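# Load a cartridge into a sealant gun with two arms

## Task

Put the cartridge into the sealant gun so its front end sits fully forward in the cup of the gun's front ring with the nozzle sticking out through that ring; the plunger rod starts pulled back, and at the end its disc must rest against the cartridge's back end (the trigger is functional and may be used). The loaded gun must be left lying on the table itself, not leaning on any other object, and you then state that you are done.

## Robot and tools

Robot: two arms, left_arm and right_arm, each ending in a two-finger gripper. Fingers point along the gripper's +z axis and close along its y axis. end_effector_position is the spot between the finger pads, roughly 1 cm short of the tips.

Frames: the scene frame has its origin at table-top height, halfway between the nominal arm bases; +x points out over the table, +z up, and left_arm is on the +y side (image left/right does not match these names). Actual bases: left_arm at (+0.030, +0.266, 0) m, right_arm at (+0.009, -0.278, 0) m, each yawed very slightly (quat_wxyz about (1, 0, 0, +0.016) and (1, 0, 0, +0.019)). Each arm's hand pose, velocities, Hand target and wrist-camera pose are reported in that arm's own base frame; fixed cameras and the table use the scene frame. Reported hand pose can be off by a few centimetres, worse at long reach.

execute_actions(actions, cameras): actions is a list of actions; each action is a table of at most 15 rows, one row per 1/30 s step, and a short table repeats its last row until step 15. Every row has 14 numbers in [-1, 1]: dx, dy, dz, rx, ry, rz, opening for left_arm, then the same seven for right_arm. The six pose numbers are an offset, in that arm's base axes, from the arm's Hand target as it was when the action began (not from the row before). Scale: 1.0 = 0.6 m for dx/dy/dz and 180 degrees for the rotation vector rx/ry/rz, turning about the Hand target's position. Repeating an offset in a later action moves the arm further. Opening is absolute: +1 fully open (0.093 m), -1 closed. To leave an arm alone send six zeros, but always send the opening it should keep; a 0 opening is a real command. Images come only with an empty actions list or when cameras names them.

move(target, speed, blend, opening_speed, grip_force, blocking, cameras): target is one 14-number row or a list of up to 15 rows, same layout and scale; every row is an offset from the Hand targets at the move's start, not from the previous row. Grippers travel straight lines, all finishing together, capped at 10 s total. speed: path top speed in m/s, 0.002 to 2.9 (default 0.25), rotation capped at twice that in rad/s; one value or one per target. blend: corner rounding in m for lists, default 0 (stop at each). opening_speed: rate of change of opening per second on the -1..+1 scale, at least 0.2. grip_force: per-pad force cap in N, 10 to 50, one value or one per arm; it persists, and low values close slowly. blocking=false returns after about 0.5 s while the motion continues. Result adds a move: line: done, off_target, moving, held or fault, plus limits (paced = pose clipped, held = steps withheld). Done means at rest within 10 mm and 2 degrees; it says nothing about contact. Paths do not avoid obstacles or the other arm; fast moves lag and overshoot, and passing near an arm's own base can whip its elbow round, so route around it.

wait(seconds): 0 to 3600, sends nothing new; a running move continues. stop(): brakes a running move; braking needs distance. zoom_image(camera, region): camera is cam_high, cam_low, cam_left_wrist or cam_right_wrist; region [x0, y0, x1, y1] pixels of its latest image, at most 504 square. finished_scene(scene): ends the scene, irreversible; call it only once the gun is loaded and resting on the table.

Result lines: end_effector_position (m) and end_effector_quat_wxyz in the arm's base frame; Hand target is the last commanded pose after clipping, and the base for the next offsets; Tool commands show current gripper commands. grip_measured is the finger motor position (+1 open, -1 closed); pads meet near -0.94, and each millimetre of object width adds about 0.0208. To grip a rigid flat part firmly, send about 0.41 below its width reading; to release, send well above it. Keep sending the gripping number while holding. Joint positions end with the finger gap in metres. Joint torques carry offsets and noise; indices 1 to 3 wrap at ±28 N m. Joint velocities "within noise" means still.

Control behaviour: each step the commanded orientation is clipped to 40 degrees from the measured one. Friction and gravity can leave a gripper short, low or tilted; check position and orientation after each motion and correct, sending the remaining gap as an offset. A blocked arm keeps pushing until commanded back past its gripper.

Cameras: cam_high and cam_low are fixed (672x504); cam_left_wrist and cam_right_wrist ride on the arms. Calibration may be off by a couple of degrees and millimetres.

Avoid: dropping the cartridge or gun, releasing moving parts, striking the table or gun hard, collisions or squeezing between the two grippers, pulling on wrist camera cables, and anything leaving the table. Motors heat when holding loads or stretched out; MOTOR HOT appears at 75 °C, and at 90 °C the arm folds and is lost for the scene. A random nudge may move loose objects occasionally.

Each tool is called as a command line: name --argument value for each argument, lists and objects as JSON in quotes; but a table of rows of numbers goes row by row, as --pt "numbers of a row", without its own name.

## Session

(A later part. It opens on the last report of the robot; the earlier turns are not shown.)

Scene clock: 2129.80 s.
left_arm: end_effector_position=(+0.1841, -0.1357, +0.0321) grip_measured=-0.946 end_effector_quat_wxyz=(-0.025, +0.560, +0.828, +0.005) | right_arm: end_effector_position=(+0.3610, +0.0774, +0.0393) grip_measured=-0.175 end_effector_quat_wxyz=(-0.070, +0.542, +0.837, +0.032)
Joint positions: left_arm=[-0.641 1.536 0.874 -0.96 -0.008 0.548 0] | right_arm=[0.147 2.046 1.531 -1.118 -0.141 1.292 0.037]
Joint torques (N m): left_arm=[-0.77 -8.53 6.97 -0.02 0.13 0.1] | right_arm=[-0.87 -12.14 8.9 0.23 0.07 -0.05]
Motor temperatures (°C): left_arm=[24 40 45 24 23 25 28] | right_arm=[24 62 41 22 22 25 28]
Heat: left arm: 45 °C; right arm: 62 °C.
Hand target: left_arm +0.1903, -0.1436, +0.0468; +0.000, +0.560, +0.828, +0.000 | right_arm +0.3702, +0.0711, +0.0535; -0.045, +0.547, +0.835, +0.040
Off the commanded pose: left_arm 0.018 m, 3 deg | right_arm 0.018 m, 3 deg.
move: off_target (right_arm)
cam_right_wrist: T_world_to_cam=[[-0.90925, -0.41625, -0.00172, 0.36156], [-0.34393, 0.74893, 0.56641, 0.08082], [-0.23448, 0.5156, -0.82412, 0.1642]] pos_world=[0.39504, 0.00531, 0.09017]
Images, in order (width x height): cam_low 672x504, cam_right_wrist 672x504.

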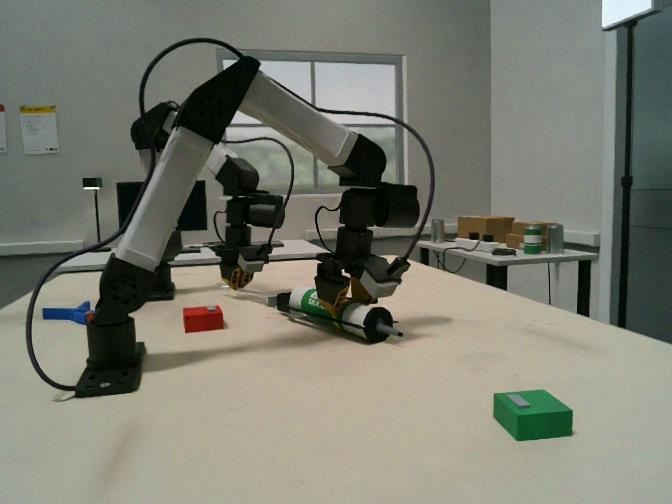

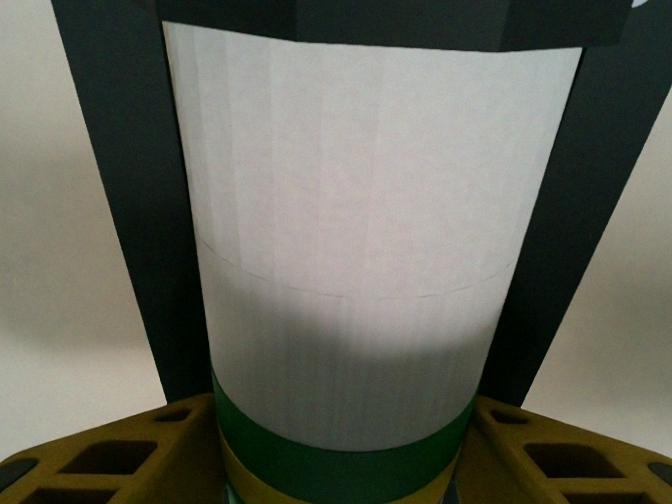

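move --target '[0,0,0,0,0,0,-0.95, 0.0031,-0.0077,-0.002,0,0,0,-0.35]' --speed 0.03 --cameras '["cam_right_wrist"]'

Scene clock: 2147.47 s.
left_arm: end_effector_position=(+0.1847, -0.1363, +0.0326) grip_measured=-0.948 end_effector_quat_wxyz=(-0.024, +0.560, +0.828, +0.005) | right_arm: end_effector_position=(+0.3613, +0.0762, +0.0393) grip_measured=-0.175 end_effector_quat_wxyz=(-0.070, +0.543, +0.836, +0.032)
Joint positions: left_arm=[-0.641 1.536 0.877 -0.96 -0.007 0.547 0] | right_arm=[0.144 2.046 1.531 -1.118 -0.141 1.292 0.037]
Joint torques (N m): left_arm=[-0.77 -8.51 6.76 -0.02 0.12 0.12] | right_arm=[-1.69 -11.59 9.33 0.23 0.07 -0.2]
Motor temperatures (°C): left_arm=[24 40 45 24 23 25 28] | right_arm=[24 65 42 22 22 25 28]
Heat: left arm: 45 °C; right arm: 65 °C.
Hand target: left_arm +0.1903, -0.1436, +0.0468; +0.000, +0.560, +0.828, +0.000 | right_arm +0.3721, +0.0665, +0.0523; -0.045, +0.547, +0.835, +0.040
Off the commanded pose: left_arm 0.017 m, 3 deg | right_arm 0.019 m, 3 deg.
move: off_target (right_arm)
cam_right_wrist: T_world_to_cam=[[-0.91068, -0.41312, -0.00176, 0.36153], [-0.34137, 0.75011, 0.5664, 0.08085], [-0.23267, 0.51641, -0.82413, 0.1642]] pos_world=[0.39504, 0.00391, 0.09017]

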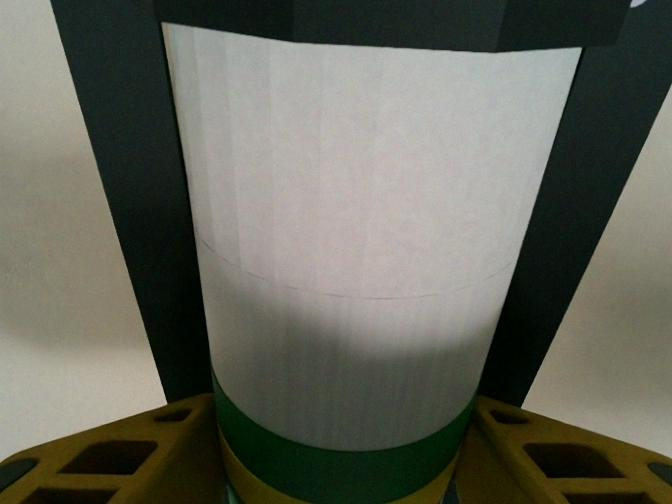

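move --target '[0,0,0,0,0,0,-0.95, -0.0031,0.0077,-0.011,-0.0154,-0.0062,0,-0.35]' --speed 0.03 --cameras '["cam_right_wrist","cam_low"]'

zoom_image --camera "cam_low" --region '[270, 240, 430, 360]'

Scene clock: 2181.50 s.
left_arm: end_effector_position=(+0.1847, -0.1363, +0.0326) grip_measured=-0.945 end_effector_quat_wxyz=(-0.024, +0.559, +0.828, +0.005) | right_arm: end_effector_position=(+0.3616, +0.0770, +0.0385) grip_measured=-0.175 end_effector_quat_wxyz=(-0.056, +0.542, +0.839, +0.018)
Joint positions: left_arm=[-0.641 1.536 0.877 -0.96 -0.007 0.547 0] | right_arm=[0.163 2.046 1.531 -1.114 -0.103 1.307 0.037]
Joint torques (N m): left_arm=[-0.85 -8.54 6.8 -0.02 0.11 0.11] | right_arm=[-0.36 -12.4 5.71 0.6 0.24 0.04]
Motor temperatures (°C): left_arm=[24 40 43 24 23 25 28] | right_arm=[24 66 43 22 22 25 28]
Heat: left arm: 43 °C; right arm: 66 °C.
Hand target: left_arm +0.1903, -0.1436, +0.0468; +0.000, +0.560, +0.828, +0.000 | right_arm +0.3702, +0.0711, +0.0457; -0.024, +0.548, +0.836, +0.025
Off the commanded pose: left_arm 0.017 m, 3 deg | right_arm 0.013 m, 4 deg.
move: off_target (right_arm)
cam_right_wrist: T_world_to_cam=[[-0.90775, -0.41946, 0.00676, 0.3613], [-0.3511, 0.76845, 0.53499, 0.08422], [-0.2296, 0.48327, -0.84483, 0.16543]] pos_world=[0.39552, 0.00688, 0.09226]
Images, in order (width x height): cam_low 672x504, cam_right_wrist 672x504.

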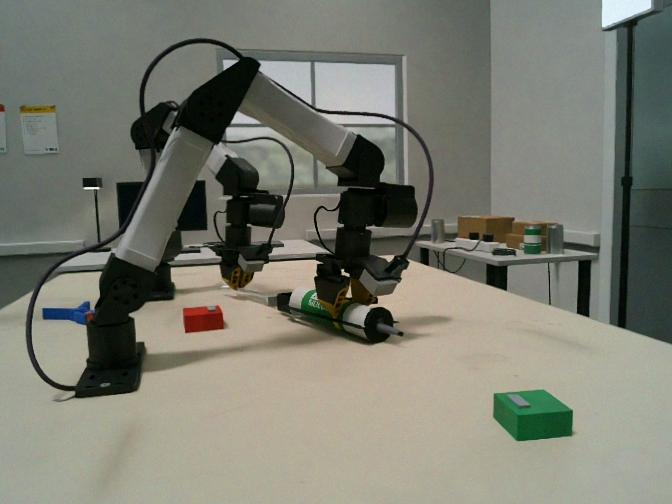

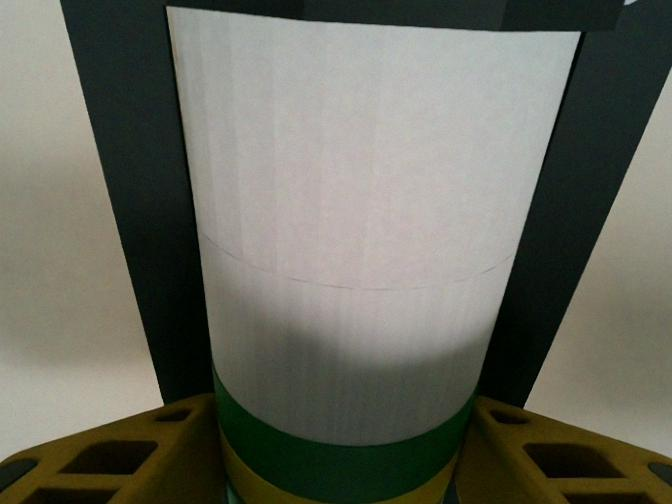

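Scaled by 3.150 from the camera's image (finer frame: 960x720).

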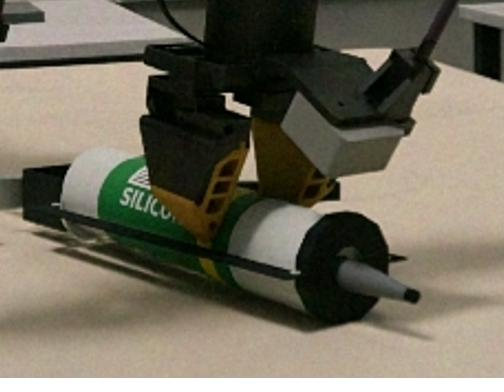

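move --target '[0,0,0,0,0,0,-0.95, 0,0,-0.019,0,0,0,-0.35]' --speed 0.03 --cameras '["cam_right_wrist","cam_low"]'

zoom_image --camera "cam_low" --region '[270, 240, 430, 360]'

Scene clock: 2224.00 s.
left_arm: end_effector_position=(+0.1846, -0.1364, +0.0326) grip_measured=-0.944 end_effector_quat_wxyz=(-0.024, +0.559, +0.829, +0.004) | right_arm: end_effector_position=(+0.3611, +0.0774, +0.0356) grip_measured=-0.175 end_effector_quat_wxyz=(-0.052, +0.542, +0.838, +0.022)
Joint positions: left_arm=[-0.641 1.536 0.877 -0.96 -0.007 0.546 0] | right_arm=[0.164 2.038 1.507 -1.088 -0.102 1.31 0.037]
Joint torques (N m): left_arm=[-0.76 -8.49 6.78 -0.02 0.12 0.11] | right_arm=[-0.4 -10.63 5.27 0.77 0.26 0.01]
Motor temperatures (°C): left_arm=[24 40 43 24 23 25 28] | right_arm=[24 69 40 22 22 25 28]
Heat: left arm: 43 °C; right arm: 69 °C.
Hand target: left_arm +0.1903, -0.1436, +0.0468; +0.000, +0.560, +0.828, +0.000 | right_arm +0.3702, +0.0711, +0.0344; -0.024, +0.548, +0.836, +0.025
Off the commanded pose: left_arm 0.017 m, 3 deg | right_arm 0.011 m, 3 deg.
move: off_target (right_arm)
cam_right_wrist: T_world_to_cam=[[-0.90856, -0.41775, -0.00267, 0.3614], [-0.35494, 0.76855, 0.5323, 0.08667], [-0.22032, 0.48457, -0.84655, 0.15928]] pos_world=[0.39421, 0.00718, 0.08967]
Images, in order (width x height): cam_low 672x504, cam_right_wrist 672x504.

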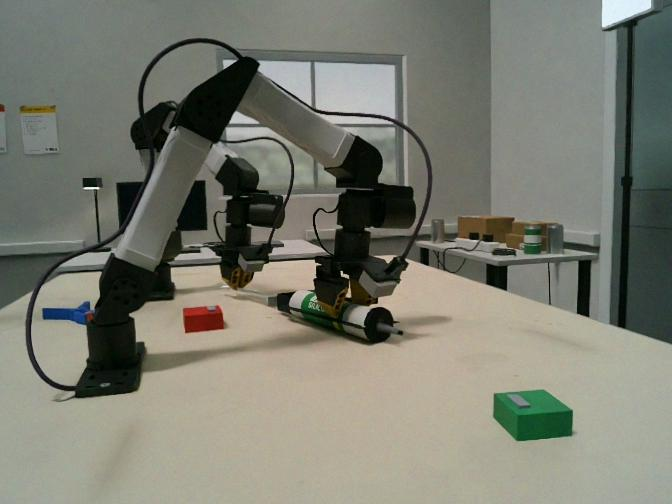

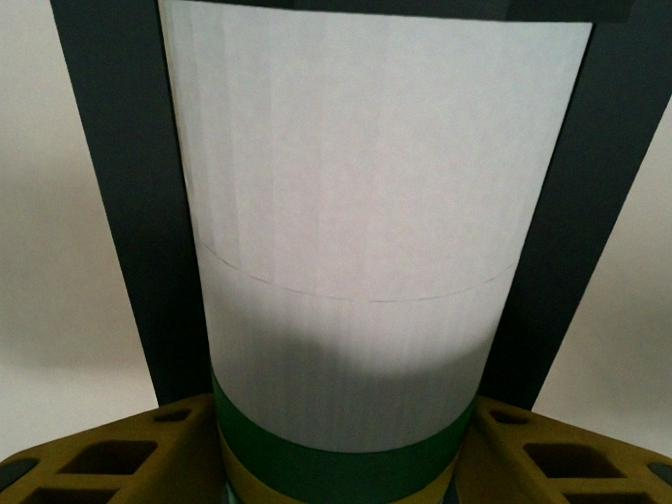

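Scaled by 3.150 from the camera's image (finer frame: 960x720).

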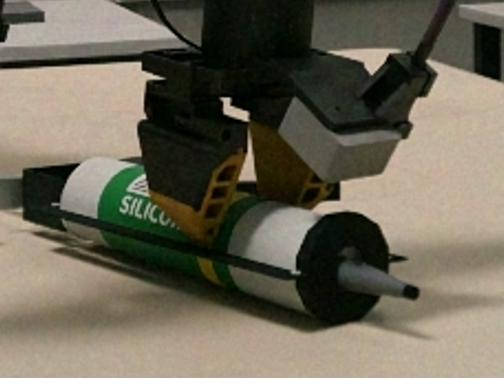

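move --target '[0,0,0,0,0,0,-0.95, 0,0,-0.0085,0,0,0,-0.35]' --speed 0.03 --cameras '["cam_right_wrist"]'

zoom_image --camera "cam_right_wrist" --region '[100, 0, 604, 378]'

Scene clock: 2236.93 s.
left_arm: end_effector_position=(+0.1846, -0.1364, +0.0326) grip_measured=-0.948 end_effector_quat_wxyz=(-0.024, +0.559, +0.829, +0.004) | right_arm: end_effector_position=(+0.3611, +0.0774, +0.0352) grip_measured=-0.175 end_effector_quat_wxyz=(-0.050, +0.543, +0.838, +0.023)
Joint positions: left_arm=[-0.641 1.536 0.877 -0.96 -0.007 0.546 0] | right_arm=[0.164 2.034 1.499 -1.079 -0.102 1.312 0.037]
Joint torques (N m): left_arm=[-0.79 -8.53 6.74 -0.02 0.11 0.11] | right_arm=[-0.43 -9.76 4.92 0.87 0.25 -0.01]
Motor temperatures (°C): left_arm=[24 40 43 24 23 25 28] | right_arm=[24 68 40 22 22 25 28]
Heat: left arm: 43 °C; right arm: 68 °C.
Hand target: left_arm +0.1903, -0.1436, +0.0468; +0.000, +0.560, +0.828, +0.000 | right_arm +0.3703, +0.0712, +0.0294; -0.024, +0.548, +0.836, +0.025
Off the commanded pose: left_arm 0.017 m, 3 deg | right_arm 0.013 m, 3 deg.
move: off_target (right_arm)
cam_right_wrist: T_world_to_cam=[[-0.90916, -0.41636, -0.00804, 0.36178], [-0.35669, 0.76863, 0.53102, 0.0876], [-0.21492, 0.48565, -0.84732, 0.15695]] pos_world=[0.3939, 0.00708, 0.08937]

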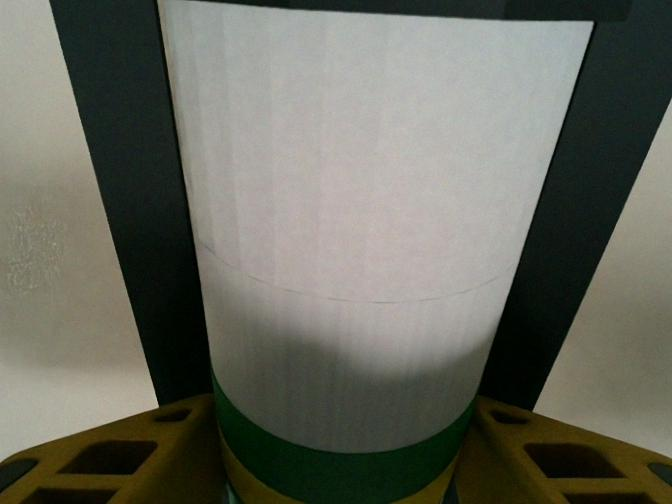

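Scaled by 1.000.

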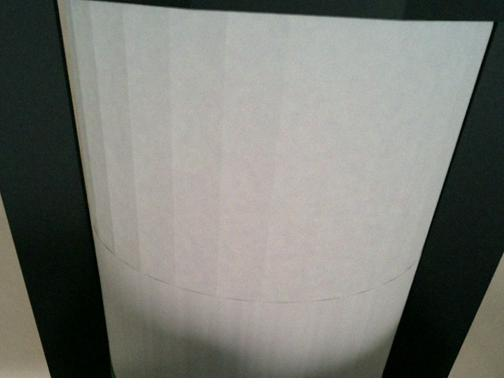

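move --target '[0,0,0,0,0,0,-0.95, -0.0083,0.0073,0.006,0,0,0,-0.35]' --speed 0.05

move --target '[0,0,0,0,0,0,-0.95, 0,0,0,0,0,0,0.22]' --speed 0.05 --opening_speed 0.25 --cameras '["cam_right_wrist","cam_low"]'

Scene clock: 2250.20 s.
left_arm: end_effector_position=(+0.1846, -0.1364, +0.0326) grip_measured=-0.946 end_effector_quat_wxyz=(-0.024, +0.559, +0.829, +0.004) | right_arm: end_effector_position=(+0.3606, +0.0779, +0.0351) grip_measured=-0.175 end_effector_quat_wxyz=(-0.041, +0.543, +0.838, +0.022)
Joint positions: left_arm=[-0.641 1.536 0.877 -0.96 -0.007 0.546 0] | right_arm=[0.173 2.022 1.482 -1.063 -0.088 1.322 0.037]
Joint torques (N m): left_arm=[-0.79 -8.51 6.79 -0.02 0.11 0.11] | right_arm=[0.1 -10.15 5.09 0.71 0.1 0.02]
Motor temperatures (°C): left_arm=[24 40 43 24 23 25 28] | right_arm=[24 66 39 23 22 25 28]
Heat: left arm: 43 °C; right arm: 66 °C.
Hand target: left_arm +0.1903, -0.1436, +0.0468; +0.000, +0.560, +0.828, +0.000 | right_arm +0.3652, +0.0755, +0.0328; -0.024, +0.548, +0.836, +0.025
Off the commanded pose: left_arm 0.017 m, 3 deg | right_arm 0.006 m, 2 deg.
move: done

Scene clock: 2252.77 s.
left_arm: end_effector_position=(+0.1846, -0.1364, +0.0326) grip_measured=-0.944 end_effector_quat_wxyz=(-0.024, +0.559, +0.829, +0.004) | right_arm: end_effector_position=(+0.3636, +0.0790, +0.0353) grip_measured=+0.217 end_effector_quat_wxyz=(-0.037, +0.543, +0.838, +0.027)
Joint positions: left_arm=[-0.641 1.536 0.877 -0.96 -0.007 0.545 0] | right_arm=[0.173 2.021 1.482 -1.05 -0.09 1.322 0.056]
Joint torques (N m): left_arm=[-0.77 -8.51 6.78 -0.02 0.12 0.12] | right_arm=[0.01 -10.18 5.07 0.62 0.11 0]
Motor temperatures (°C): left_arm=[24 40 43 24 23 25 28] | right_arm=[24 66 39 23 22 25 28]
Heat: left arm: 43 °C; right arm: 66 °C.
Hand target: left_arm +0.1903, -0.1436, +0.0468; +0.000, +0.560, +0.828, +0.000 | right_arm +0.3654, +0.0755, +0.0330; -0.023, +0.548, +0.836, +0.025
Off the commanded pose: left_arm 0.017 m, 3 deg | right_arm 0.005 m, 2 deg.
move: done
cam_right_wrist: T_world_to_cam=[[-0.90914, -0.4155, -0.0285, 0.36539], [-0.36965, 0.7735, 0.51484, 0.092], [-0.19187, 0.47859, -0.85681, 0.14933]] pos_world=[0.39485, 0.00919, 0.09099]
Images, in order (width x height): cam_low 672x504, cam_right_wrist 672x504.

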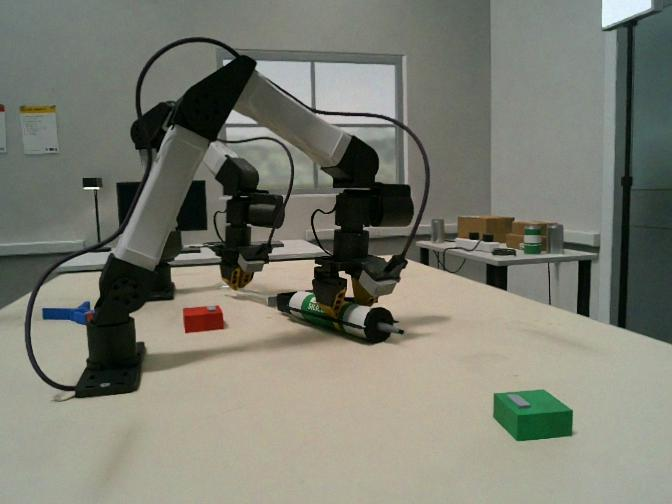

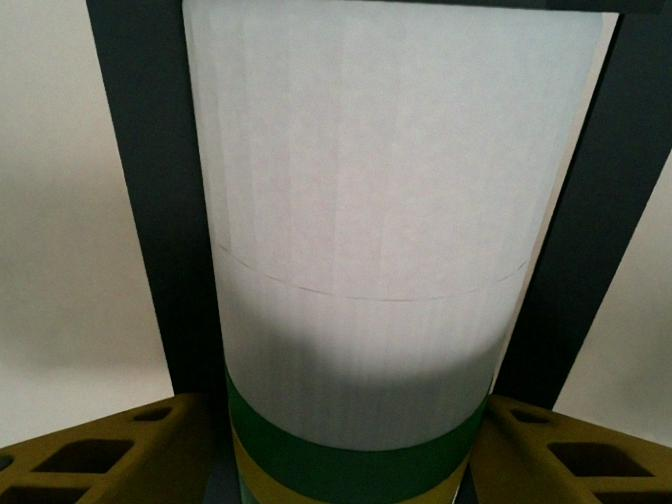

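move --target '[0,0,0,0,0,0,-0.95, 0.0,0.0,0.1,0,0,0,0.4]' --speed 0.1 --cameras '["cam_right_wrist","cam_low"]'

zoom_image --camera "cam_low" --region '[270, 260, 430, 360]'

Scene clock: 2263.83 s.
left_arm: end_effector_position=(+0.1846, -0.1364, +0.0326) grip_measured=-0.946 end_effector_quat_wxyz=(-0.024, +0.558, +0.829, +0.004) | right_arm: end_effector_position=(+0.3616, +0.0786, +0.0806) grip_measured=+0.398 end_effector_quat_wxyz=(-0.038, +0.542, +0.839, +0.022)
Joint positions: left_arm=[-0.641 1.536 0.877 -0.96 -0.007 0.543 0] | right_arm=[0.175 1.984 1.612 -1.225 -0.085 1.322 0.064]
Joint torques (N m): left_arm=[-0.77 -8.5 6.76 -0.02 0.11 0.14] | right_arm=[-0.13 -10.99 9.47 0.18 0.08 0.01]
Motor temperatures (°C): left_arm=[24 40 43 24 23 25 28] | right_arm=[24 66 40 22 22 25 27]
Heat: left arm: 43 °C; right arm: 66 °C.
Hand target: left_arm +0.1903, -0.1436, +0.0468; +0.000, +0.560, +0.828, +0.000 | right_arm +0.3654, +0.0755, +0.0929; -0.023, +0.548, +0.836, +0.025
Off the commanded pose: left_arm 0.017 m, 3 deg | right_arm 0.013 m, 2 deg.
move: off_target (right_arm)
cam_right_wrist: T_world_to_cam=[[-0.9085, -0.41746, -0.01919, 0.36379], [-0.36733, 0.77584, 0.51297, 0.06747], [-0.19926, 0.47308, -0.85819, 0.19112]] pos_world=[0.39336, 0.0091, 0.13638]
Images, in order (width x height): cam_low 672x504, cam_right_wrist 672x504.

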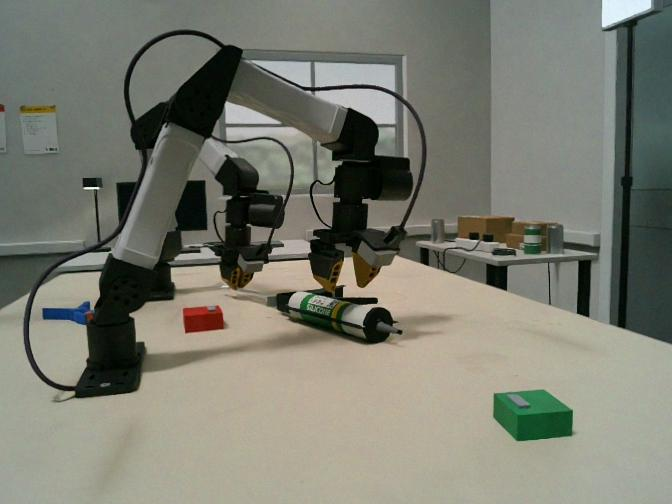

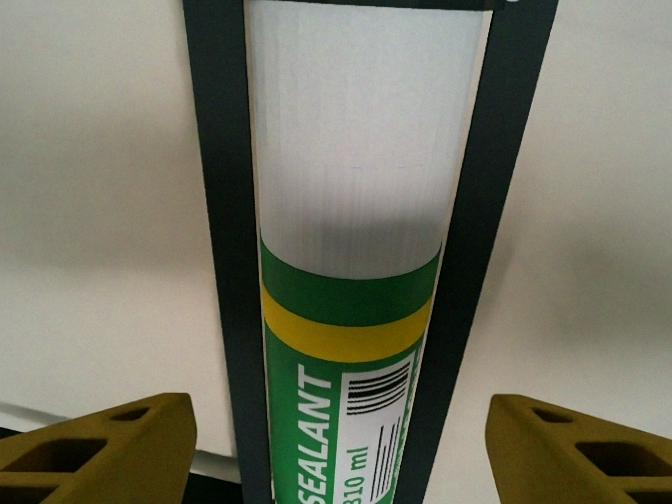

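Scaled by 3.150 from the camera's image (finer frame: 960x720).

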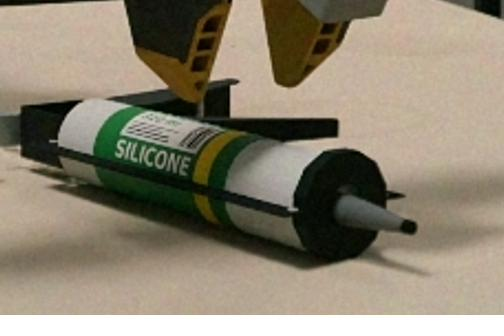

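move --target '[0,0,0,0,0,0,-0.95, 0.0628,-0.1675,0.0035,-0.0214,-0.0032,-0.0090,0.0]' --speed 0.15 --cameras '["cam_right_wrist","cam_low"]'

Scene clock: 2311.20 s.
left_arm: end_effector_position=(+0.1846, -0.1364, +0.0326) grip_measured=-0.944 end_effector_quat_wxyz=(-0.024, +0.558, +0.829, +0.004) | right_arm: end_effector_position=(+0.4015, -0.0213, +0.0990) grip_measured=+0.002 end_effector_quat_wxyz=(+0.004, +0.564, +0.826, +0.012)
Joint positions: left_arm=[-0.641 1.536 0.877 -0.96 -0.007 0.543 0] | right_arm=[-0.06 2.066 1.808 -1.294 -0.017 1.137 0.045]
Joint torques (N m): left_arm=[-0.79 -8.51 6.78 -0.03 0.11 0.14] | right_arm=[-0.12 -7.94 9.65 0.23 0.12 -0.25]
Motor temperatures (°C): left_arm=[24 40 43 24 23 25 28] | right_arm=[24 64 46 22 22 25 26]
Heat: left arm: 43 °C; right arm: 64 °C.
Hand target: left_arm +0.1903, -0.1436, +0.0468; +0.000, +0.560, +0.828, +0.000 | right_arm +0.4030, -0.0250, +0.0950; -0.001, +0.560, +0.829, +0.000
Off the commanded pose: left_arm 0.017 m, 3 deg | right_arm 0.006 m, 2 deg.
move: done
cam_right_wrist: T_world_to_cam=[[-0.92658, -0.37322, -0.04637, 0.36963], [-0.35424, 0.82469, 0.4409, 0.1531], [-0.12631, 0.42496, -0.89636, 0.23558]] pos_world=[0.42648, -0.08842, 0.1608]
Images, in order (width x height): cam_low 672x504, cam_right_wrist 672x504.

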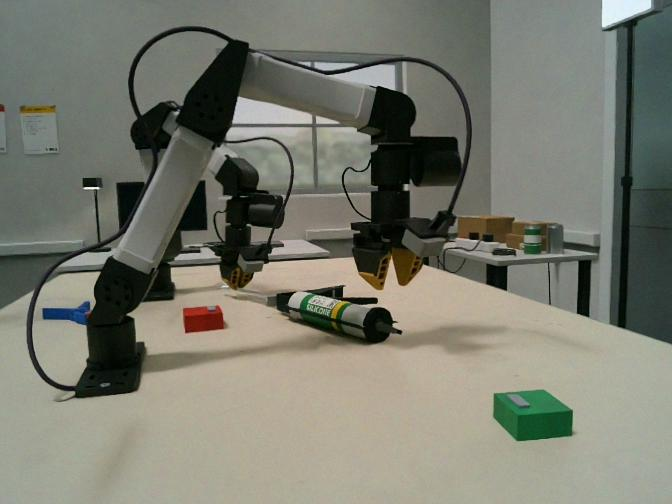

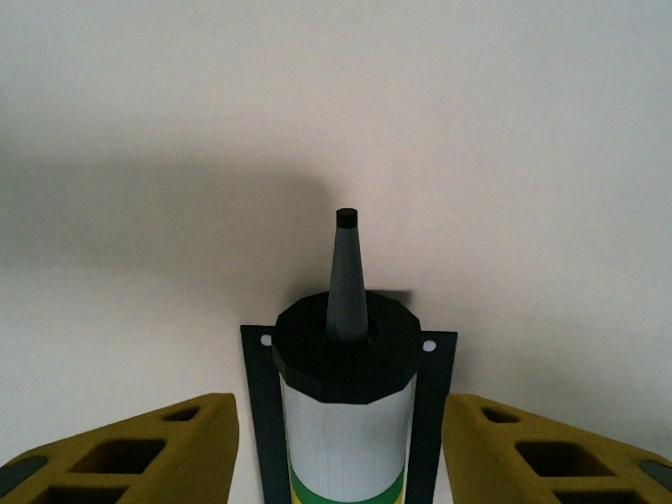

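zoom_image --camera "cam_right_wrist" --region '[247, 270, 447, 420]'

Scaled by 2.520 from the camera's image (finer frame: 960x720).

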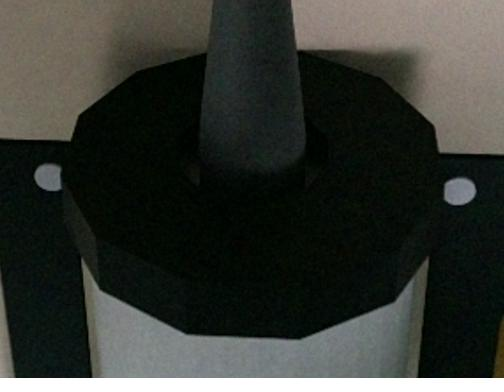

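move --target '[0,0,0,0,0,0,-0.95, -0.0042,-0.0017,-0.085,0,0,0,0.0]' --speed 0.12 --cameras '["cam_right_wrist","cam_low"]'

zoom_image --camera "cam_low" --region '[340, 270, 440, 355]'

Scene clock: 2361.90 s.
left_arm: end_effector_position=(+0.1846, -0.1364, +0.0326) grip_measured=-0.945 end_effector_quat_wxyz=(-0.024, +0.558, +0.829, +0.004) | right_arm: end_effector_position=(+0.4026, -0.0215, +0.0568) grip_measured=+0.002 end_effector_quat_wxyz=(+0.006, +0.562, +0.827, +0.013)
Joint positions: left_arm=[-0.641 1.536 0.877 -0.96 -0.007 0.543 0] | right_arm=[-0.06 2.083 1.665 -1.13 -0.017 1.134 0.045]
Joint torques (N m): left_arm=[-0.8 -8.49 6.79 -0.02 0.11 0.14] | right_arm=[-0.32 -8.18 6.02 0.57 0.13 -0.24]
Motor temperatures (°C): left_arm=[24 40 43 24 23 25 28] | right_arm=[24 63 49 22 22 25 25]
Heat: left arm: 43 °C; right arm: 63 °C.
Hand target: left_arm +0.1903, -0.1436, +0.0468; +0.000, +0.560, +0.828, +0.000 | right_arm +0.4005, -0.0260, +0.0439; -0.001, +0.560, +0.829, +0.000
Off the commanded pose: left_arm 0.017 m, 3 deg | right_arm 0.014 m, 2 deg.
move: off_target (right_arm)
cam_right_wrist: T_world_to_cam=[[-0.92511, -0.37639, -0.05004, 0.36812], [-0.35891, 0.82381, 0.43878, 0.17418], [-0.12393, 0.42387, -0.8972, 0.19695]] pos_world=[0.42747, -0.08842, 0.1187]
Images, in order (width x height): cam_low 672x504, cam_right_wrist 672x504.

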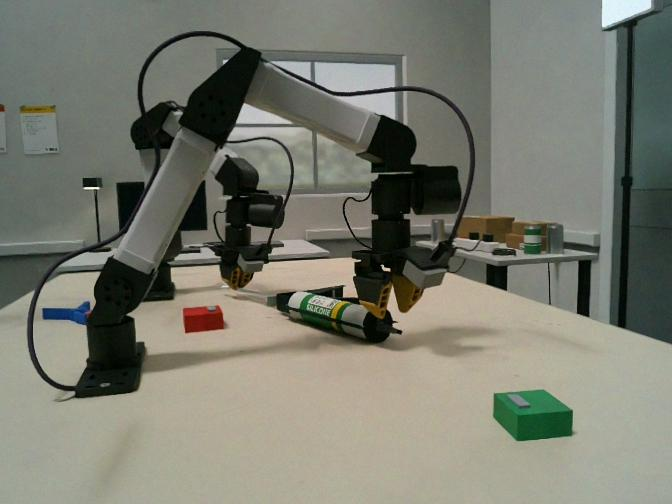

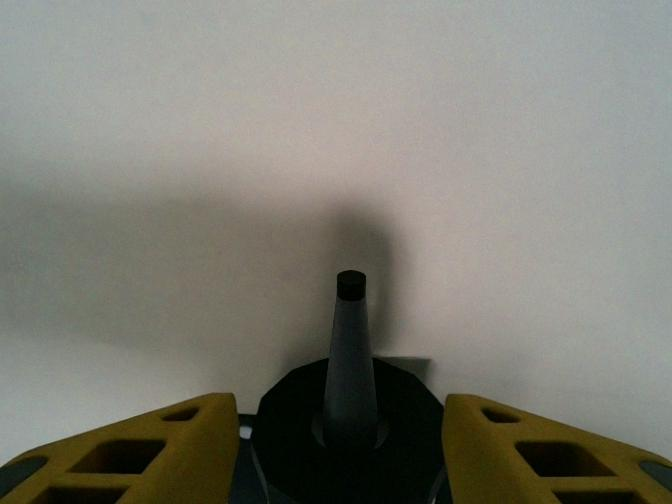

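Scaled by 5.040 from the camera's image (finer frame: 960x720).

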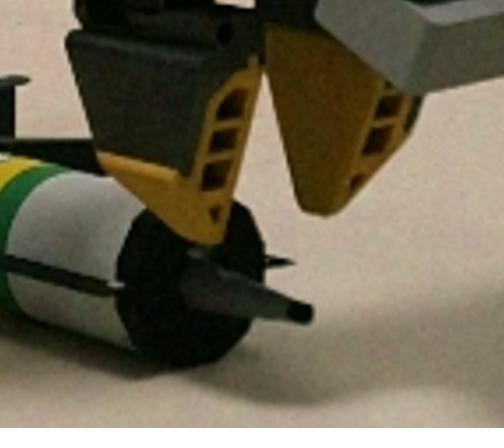

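move --target '[0,0,0,0,0,0,-0.95, -0.0052,-0.0021,-0.033,0,0,0,0.0]' --speed 0.08 --cameras '["cam_right_wrist","cam_low"]'

zoom_image --camera "cam_low" --region '[340, 270, 440, 355]'

Scene clock: 2381.03 s.
left_arm: end_effector_position=(+0.1846, -0.1364, +0.0326) grip_measured=-0.946 end_effector_quat_wxyz=(-0.024, +0.558, +0.829, +0.004) | right_arm: end_effector_position=(+0.4002, -0.0227, +0.0374) grip_measured=+0.002 end_effector_quat_wxyz=(+0.006, +0.562, +0.827, +0.013)
Joint positions: left_arm=[-0.641 1.536 0.877 -0.96 -0.007 0.543 0] | right_arm=[-0.064 2.09 1.597 -1.055 -0.017 1.13 0.045]
Joint torques (N m): left_arm=[-0.79 -8.51 6.76 -0.02 0.11 0.14] | right_arm=[-0.44 -8.16 5.93 0.56 0.15 -0.26]
Motor temperatures (°C): left_arm=[24 40 43 24 23 25 28] | right_arm=[24 62 44 22 22 25 25]
Heat: left arm: 43 °C; right arm: 62 °C.
Hand target: left_arm +0.1903, -0.1436, +0.0468; +0.000, +0.560, +0.828, +0.000 | right_arm +0.3974, -0.0273, +0.0242; +0.000, +0.560, +0.829, +0.000
Off the commanded pose: left_arm 0.017 m, 3 deg | right_arm 0.014 m, 2 deg.
move: off_target (right_arm)
cam_right_wrist: T_world_to_cam=[[-0.92495, -0.37669, -0.05076, 0.36455], [-0.35953, 0.82374, 0.4384, 0.1831], [-0.12333, 0.42375, -0.89735, 0.17961]] pos_world=[0.42517, -0.08962, 0.0994]
Images, in order (width x height): cam_low 672x504, cam_right_wrist 672x504.

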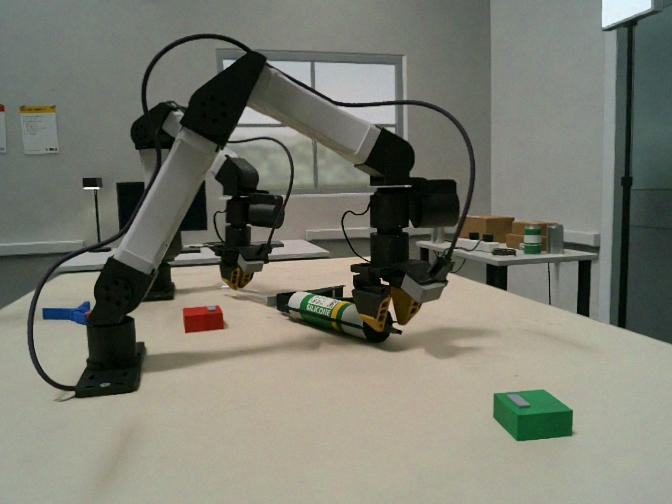

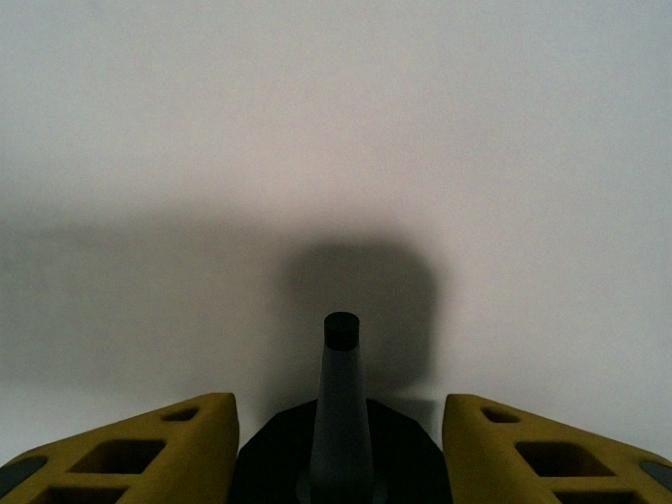

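Scaled by 5.040 from the camera's image (finer frame: 960x720).

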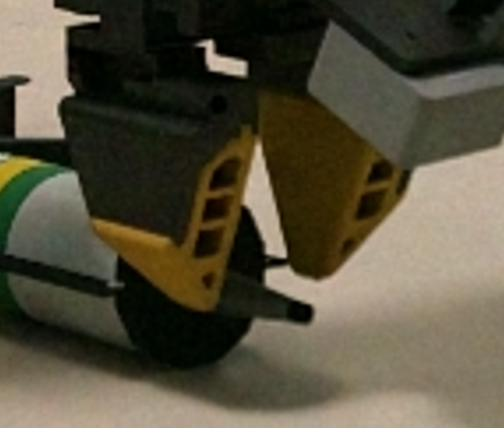

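move --target '[0,0,0,0,0,0,-0.95, 0.0,0.0,-0.0155,0,0,0,-0.3]' --speed 0.06 --cameras '["cam_right_wrist","cam_low"]'

zoom_image --camera "cam_low" --region '[340, 270, 440, 355]'

Scene clock: 2389.30 s.
left_arm: end_effector_position=(+0.1846, -0.1364, +0.0326) grip_measured=-0.944 end_effector_quat_wxyz=(-0.024, +0.558, +0.829, +0.004) | right_arm: end_effector_position=(+0.4003, -0.0227, +0.0280) grip_measured=-0.298 end_effector_quat_wxyz=(+0.006, +0.562, +0.827, +0.013)
Joint positions: left_arm=[-0.641 1.536 0.877 -0.96 -0.007 0.543 0] | right_arm=[-0.064 2.1 1.575 -1.022 -0.017 1.13 0.031]
Joint torques (N m): left_arm=[-0.76 -8.5 6.78 -0.02 0.11 0.14] | right_arm=[-0.29 -8.13 5.87 0.57 0.11 -0.25]
Motor temperatures (°C): left_arm=[24 40 43 24 23 25 28] | right_arm=[24 61 43 22 22 25 25]
Heat: left arm: 43 °C; right arm: 61 °C.
Hand target: left_arm +0.1903, -0.1436, +0.0468; +0.000, +0.560, +0.828, +0.000 | right_arm +0.3973, -0.0273, +0.0149; -0.001, +0.560, +0.829, +0.000
Off the commanded pose: left_arm 0.017 m, 3 deg | right_arm 0.014 m, 2 deg.
move: off_target (right_arm)
cam_right_wrist: T_world_to_cam=[[-0.92498, -0.37672, -0.05005, 0.36411], [-0.35922, 0.82373, 0.43868, 0.1871], [-0.12403, 0.42375, -0.89725, 0.17147]] pos_world=[0.42527, -0.08962, 0.09]
Images, in order (width x height): cam_low 672x504, cam_right_wrist 672x504.

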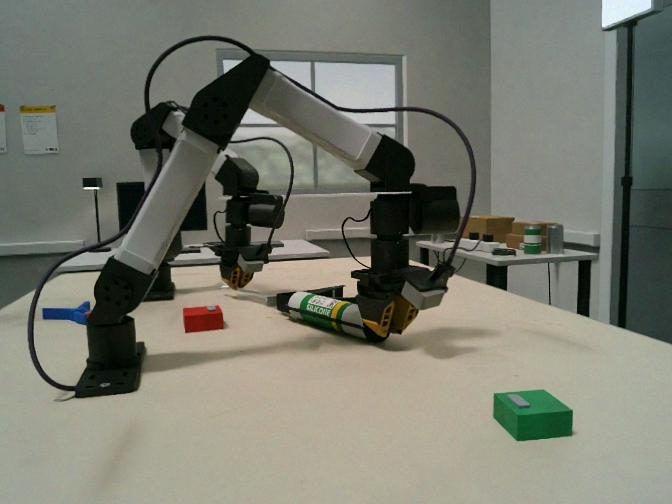

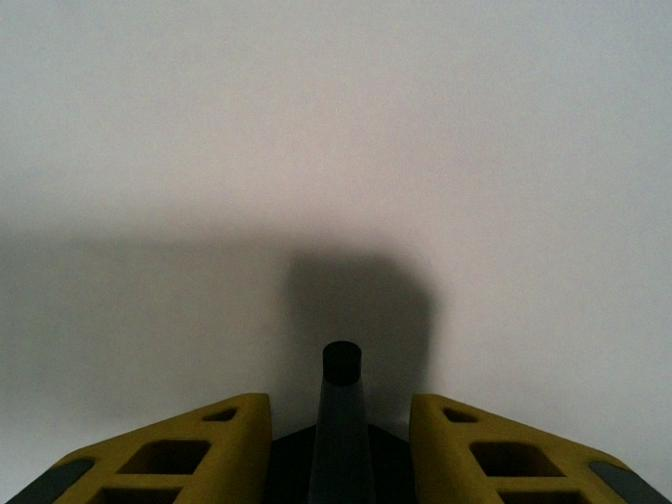

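Scaled by 5.040 from the camera's image (finer frame: 960x720).

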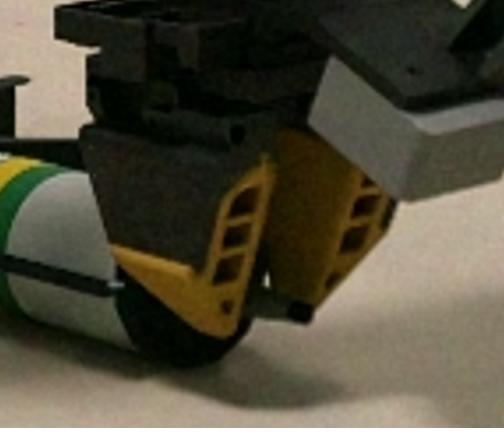

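move --target '[0,0,0,0,0,0,-0.95, 0.0,0.0,0.0,0,0,0,-0.95]' --speed 0.06 --opening_speed 0.6 --cameras '["cam_right_wrist"]'

Scene clock: 2395.83 s.
left_arm: end_effector_position=(+0.1846, -0.1364, +0.0326) grip_measured=-0.948 end_effector_quat_wxyz=(-0.024, +0.558, +0.829, +0.004) | right_arm: end_effector_position=(+0.4005, -0.0228, +0.0280) grip_measured=-0.866 end_effector_quat_wxyz=(+0.006, +0.562, +0.827, +0.013)
Joint positions: left_arm=[-0.641 1.536 0.877 -0.96 -0.007 0.543 0] | right_arm=[-0.064 2.1 1.575 -1.022 -0.016 1.129 0.004]
Joint torques (N m): left_arm=[-0.79 -8.51 6.78 -0.02 0.11 0.14] | right_arm=[-0.35 -8.16 5.86 0.54 0.11 -0.23]
Motor temperatures (°C): left_arm=[24 40 43 24 23 25 28] | right_arm=[24 60 42 22 22 25 25]
Heat: left arm: 43 °C; right arm: 60 °C.
Hand target: left_arm +0.1903, -0.1436, +0.0468; +0.000, +0.560, +0.828, +0.000 | right_arm +0.3973, -0.0273, +0.0149; -0.001, +0.560, +0.829, +0.000
Off the commanded pose: left_arm 0.017 m, 3 deg | right_arm 0.014 m, 2 deg.
move: done
cam_right_wrist: T_world_to_cam=[[-0.92463, -0.3775, -0.05056, 0.36408], [-0.36022, 0.82361, 0.43808, 0.18772], [-0.12374, 0.42328, -0.89751, 0.1714]] pos_world=[0.42547, -0.08971, 0.09]

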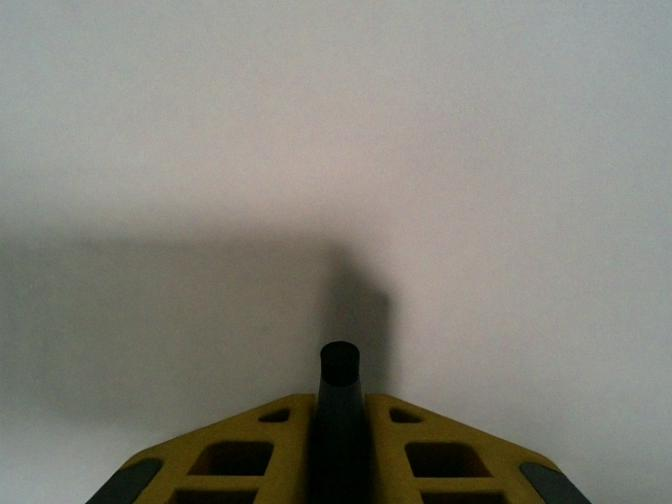

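move --target '[0,0,0,0,0,0,-0.95, 0.0,0.0,0.037,0,0,0,-0.95]' --speed 0.05

Scene clock: 2403.77 s.
left_arm: end_effector_position=(+0.1842, -0.1360, +0.0327) grip_measured=-0.950 end_effector_quat_wxyz=(-0.025, +0.558, +0.829, +0.005) | right_arm: end_effector_position=(+0.3964, -0.0226, +0.0310) grip_measured=-0.886 end_effector_quat_wxyz=(-0.003, +0.562, +0.827, +0.008)
Joint positions: left_arm=[-0.641 1.536 0.877 -0.962 -0.007 0.543 0] | right_arm=[-0.064 2.1 1.587 -1.055 -0.016 1.129 0.003]
Joint torques (N m): left_arm=[-0.77 -8.51 6.79 -0.01 0.12 0.14] | right_arm=[-0.4 -10.19 9.81 0.08 0.11 -0.22]
Motor temperatures (°C): left_arm=[24 40 43 24 23 25 28] | right_arm=[24 59 41 22 22 25 26]
Heat: left arm: 43 °C; right arm: 59 °C.
Hand target: left_arm +0.1903, -0.1436, +0.0468; +0.000, +0.560, +0.828, +0.000 | right_arm +0.3973, -0.0273, +0.0371; -0.001, +0.560, +0.829, +0.000
Off the commanded pose: left_arm 0.017 m, 3 deg | right_arm 0.008 m, 1 deg.
move: done

move --target '[0,0,0,0,0,0,-0.95, 0.00775,-0.00587,0.0,0,0,0,-0.95]' --speed 0.04 --cameras '["cam_low","cam_right_wrist"]'

zoom_image --camera "cam_low" --region '[270, 260, 430, 360]'

Scene clock: 2419.00 s.
left_arm: end_effector_position=(+0.1841, -0.1360, +0.0327) grip_measured=-0.950 end_effector_quat_wxyz=(-0.025, +0.558, +0.829, +0.005) | right_arm: end_effector_position=(+0.3974, -0.0243, +0.0344) grip_measured=-0.886 end_effector_quat_wxyz=(-0.004, +0.563, +0.826, +0.007)
Joint positions: left_arm=[-0.641 1.536 0.877 -0.962 -0.007 0.543 0] | right_arm=[-0.068 2.105 1.608 -1.075 -0.016 1.128 0.003]
Joint torques (N m): left_arm=[-0.8 -8.51 6.78 0 0.11 0.14] | right_arm=[-0.72 -8.98 10.62 0.19 0.1 -0.32]
Motor temperatures (°C): left_arm=[24 40 43 24 23 25 28] | right_arm=[24 60 43 22 22 25 26]
Heat: left arm: 43 °C; right arm: 60 °C.
Hand target: left_arm +0.1903, -0.1436, +0.0468; +0.000, +0.560, +0.828, +0.000 | right_arm +0.4021, -0.0309, +0.0371; -0.001, +0.560, +0.829, +0.000
Off the commanded pose: left_arm 0.017 m, 3 deg | right_arm 0.008 m, 1 deg.
move: done
cam_right_wrist: T_world_to_cam=[[-0.92674, -0.37462, -0.02842, 0.36106], [-0.34688, 0.82416, 0.44769, 0.17945], [-0.14429, 0.42475, -0.89374, 0.18547]] pos_world=[0.42362, -0.09142, 0.09568]

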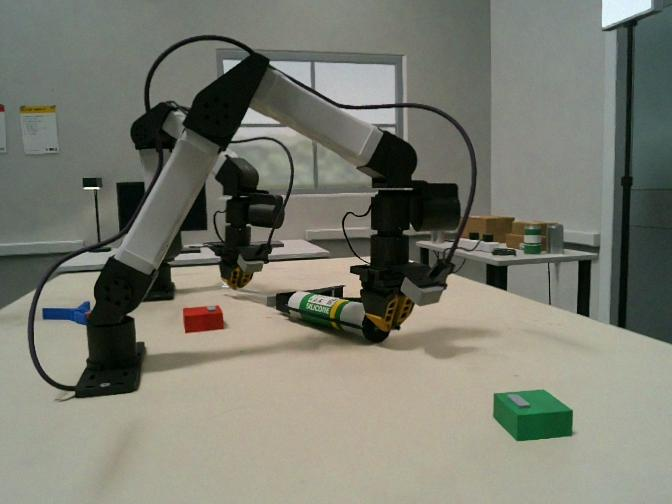

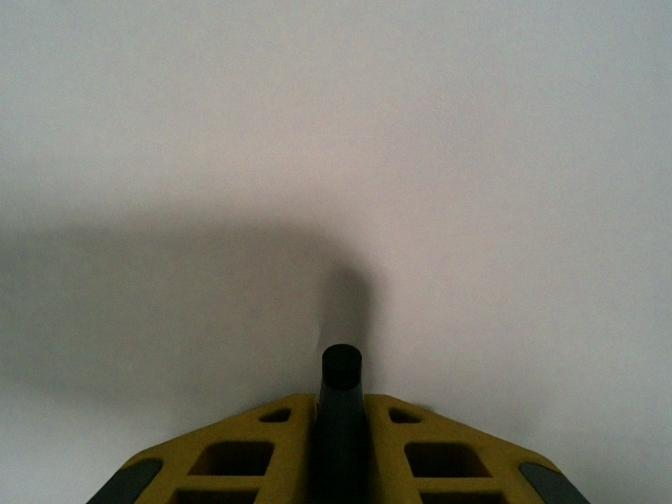

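Scaled by 3.150 from the camera's image (finer frame: 960x720).

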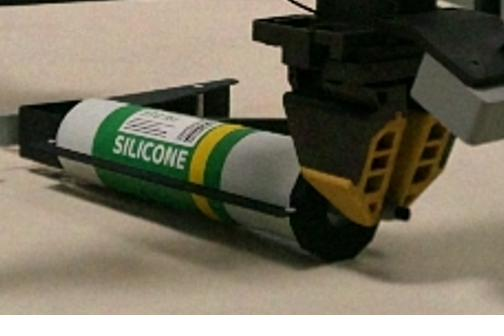

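move --target '[0,0,0,0,0,0,-0.95, 0.0045,-0.0068,-0.008,0,0,0,-0.95]' --speed 0.04 --cameras '["cam_low","cam_right_wrist"]'

zoom_image --camera "cam_low" --region '[270, 260, 430, 360]'

Scene clock: 2429.27 s.
left_arm: end_effector_position=(+0.1838, -0.1358, +0.0327) grip_measured=-0.945 end_effector_quat_wxyz=(-0.026, +0.558, +0.829, +0.005) | right_arm: end_effector_position=(+0.3980, -0.0288, +0.0312) grip_measured=-0.886 end_effector_quat_wxyz=(-0.008, +0.563, +0.826, +0.005)
Joint positions: left_arm=[-0.641 1.536 0.877 -0.964 -0.007 0.543 0] | right_arm=[-0.079 2.119 1.617 -1.078 -0.016 1.118 0.003]
Joint torques (N m): left_arm=[-0.76 -8.53 6.78 0.01 0.11 0.14] | right_arm=[-0.54 -8.94 10.33 0.3 0.1 -0.28]
Motor temperatures (°C): left_arm=[24 40 43 24 23 25 28] | right_arm=[24 62 44 22 22 25 26]
Heat: left arm: 43 °C; right arm: 62 °C.
Hand target: left_arm +0.1903, -0.1436, +0.0468; +0.000, +0.560, +0.828, +0.000 | right_arm +0.4047, -0.0349, +0.0323; -0.001, +0.560, +0.829, +0.000
Off the commanded pose: left_arm 0.017 m, 3 deg | right_arm 0.009 m, 1 deg.
move: done
cam_right_wrist: T_world_to_cam=[[-0.92723, -0.37387, -0.02149, 0.35985], [-0.34275, 0.82414, 0.4509, 0.18299], [-0.15087, 0.42545, -0.89232, 0.18721]] pos_world=[0.42463, -0.09592, 0.09228]

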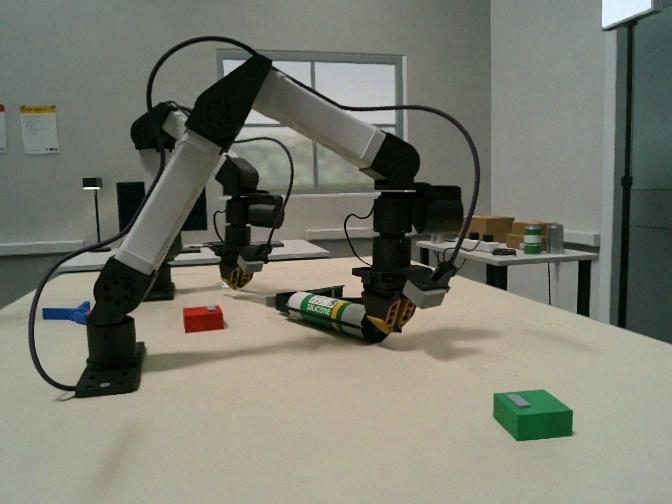

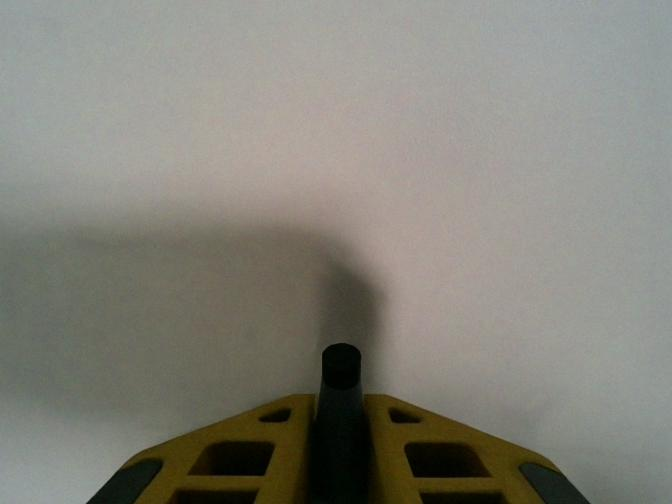

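Scaled by 3.150 from the camera's image (finer frame: 960x720).

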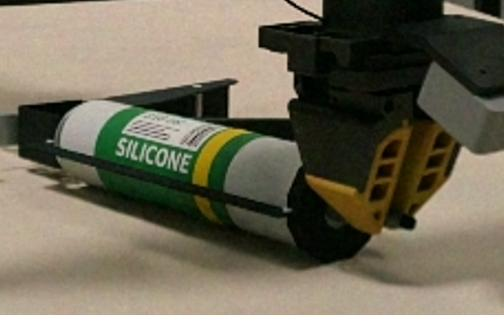

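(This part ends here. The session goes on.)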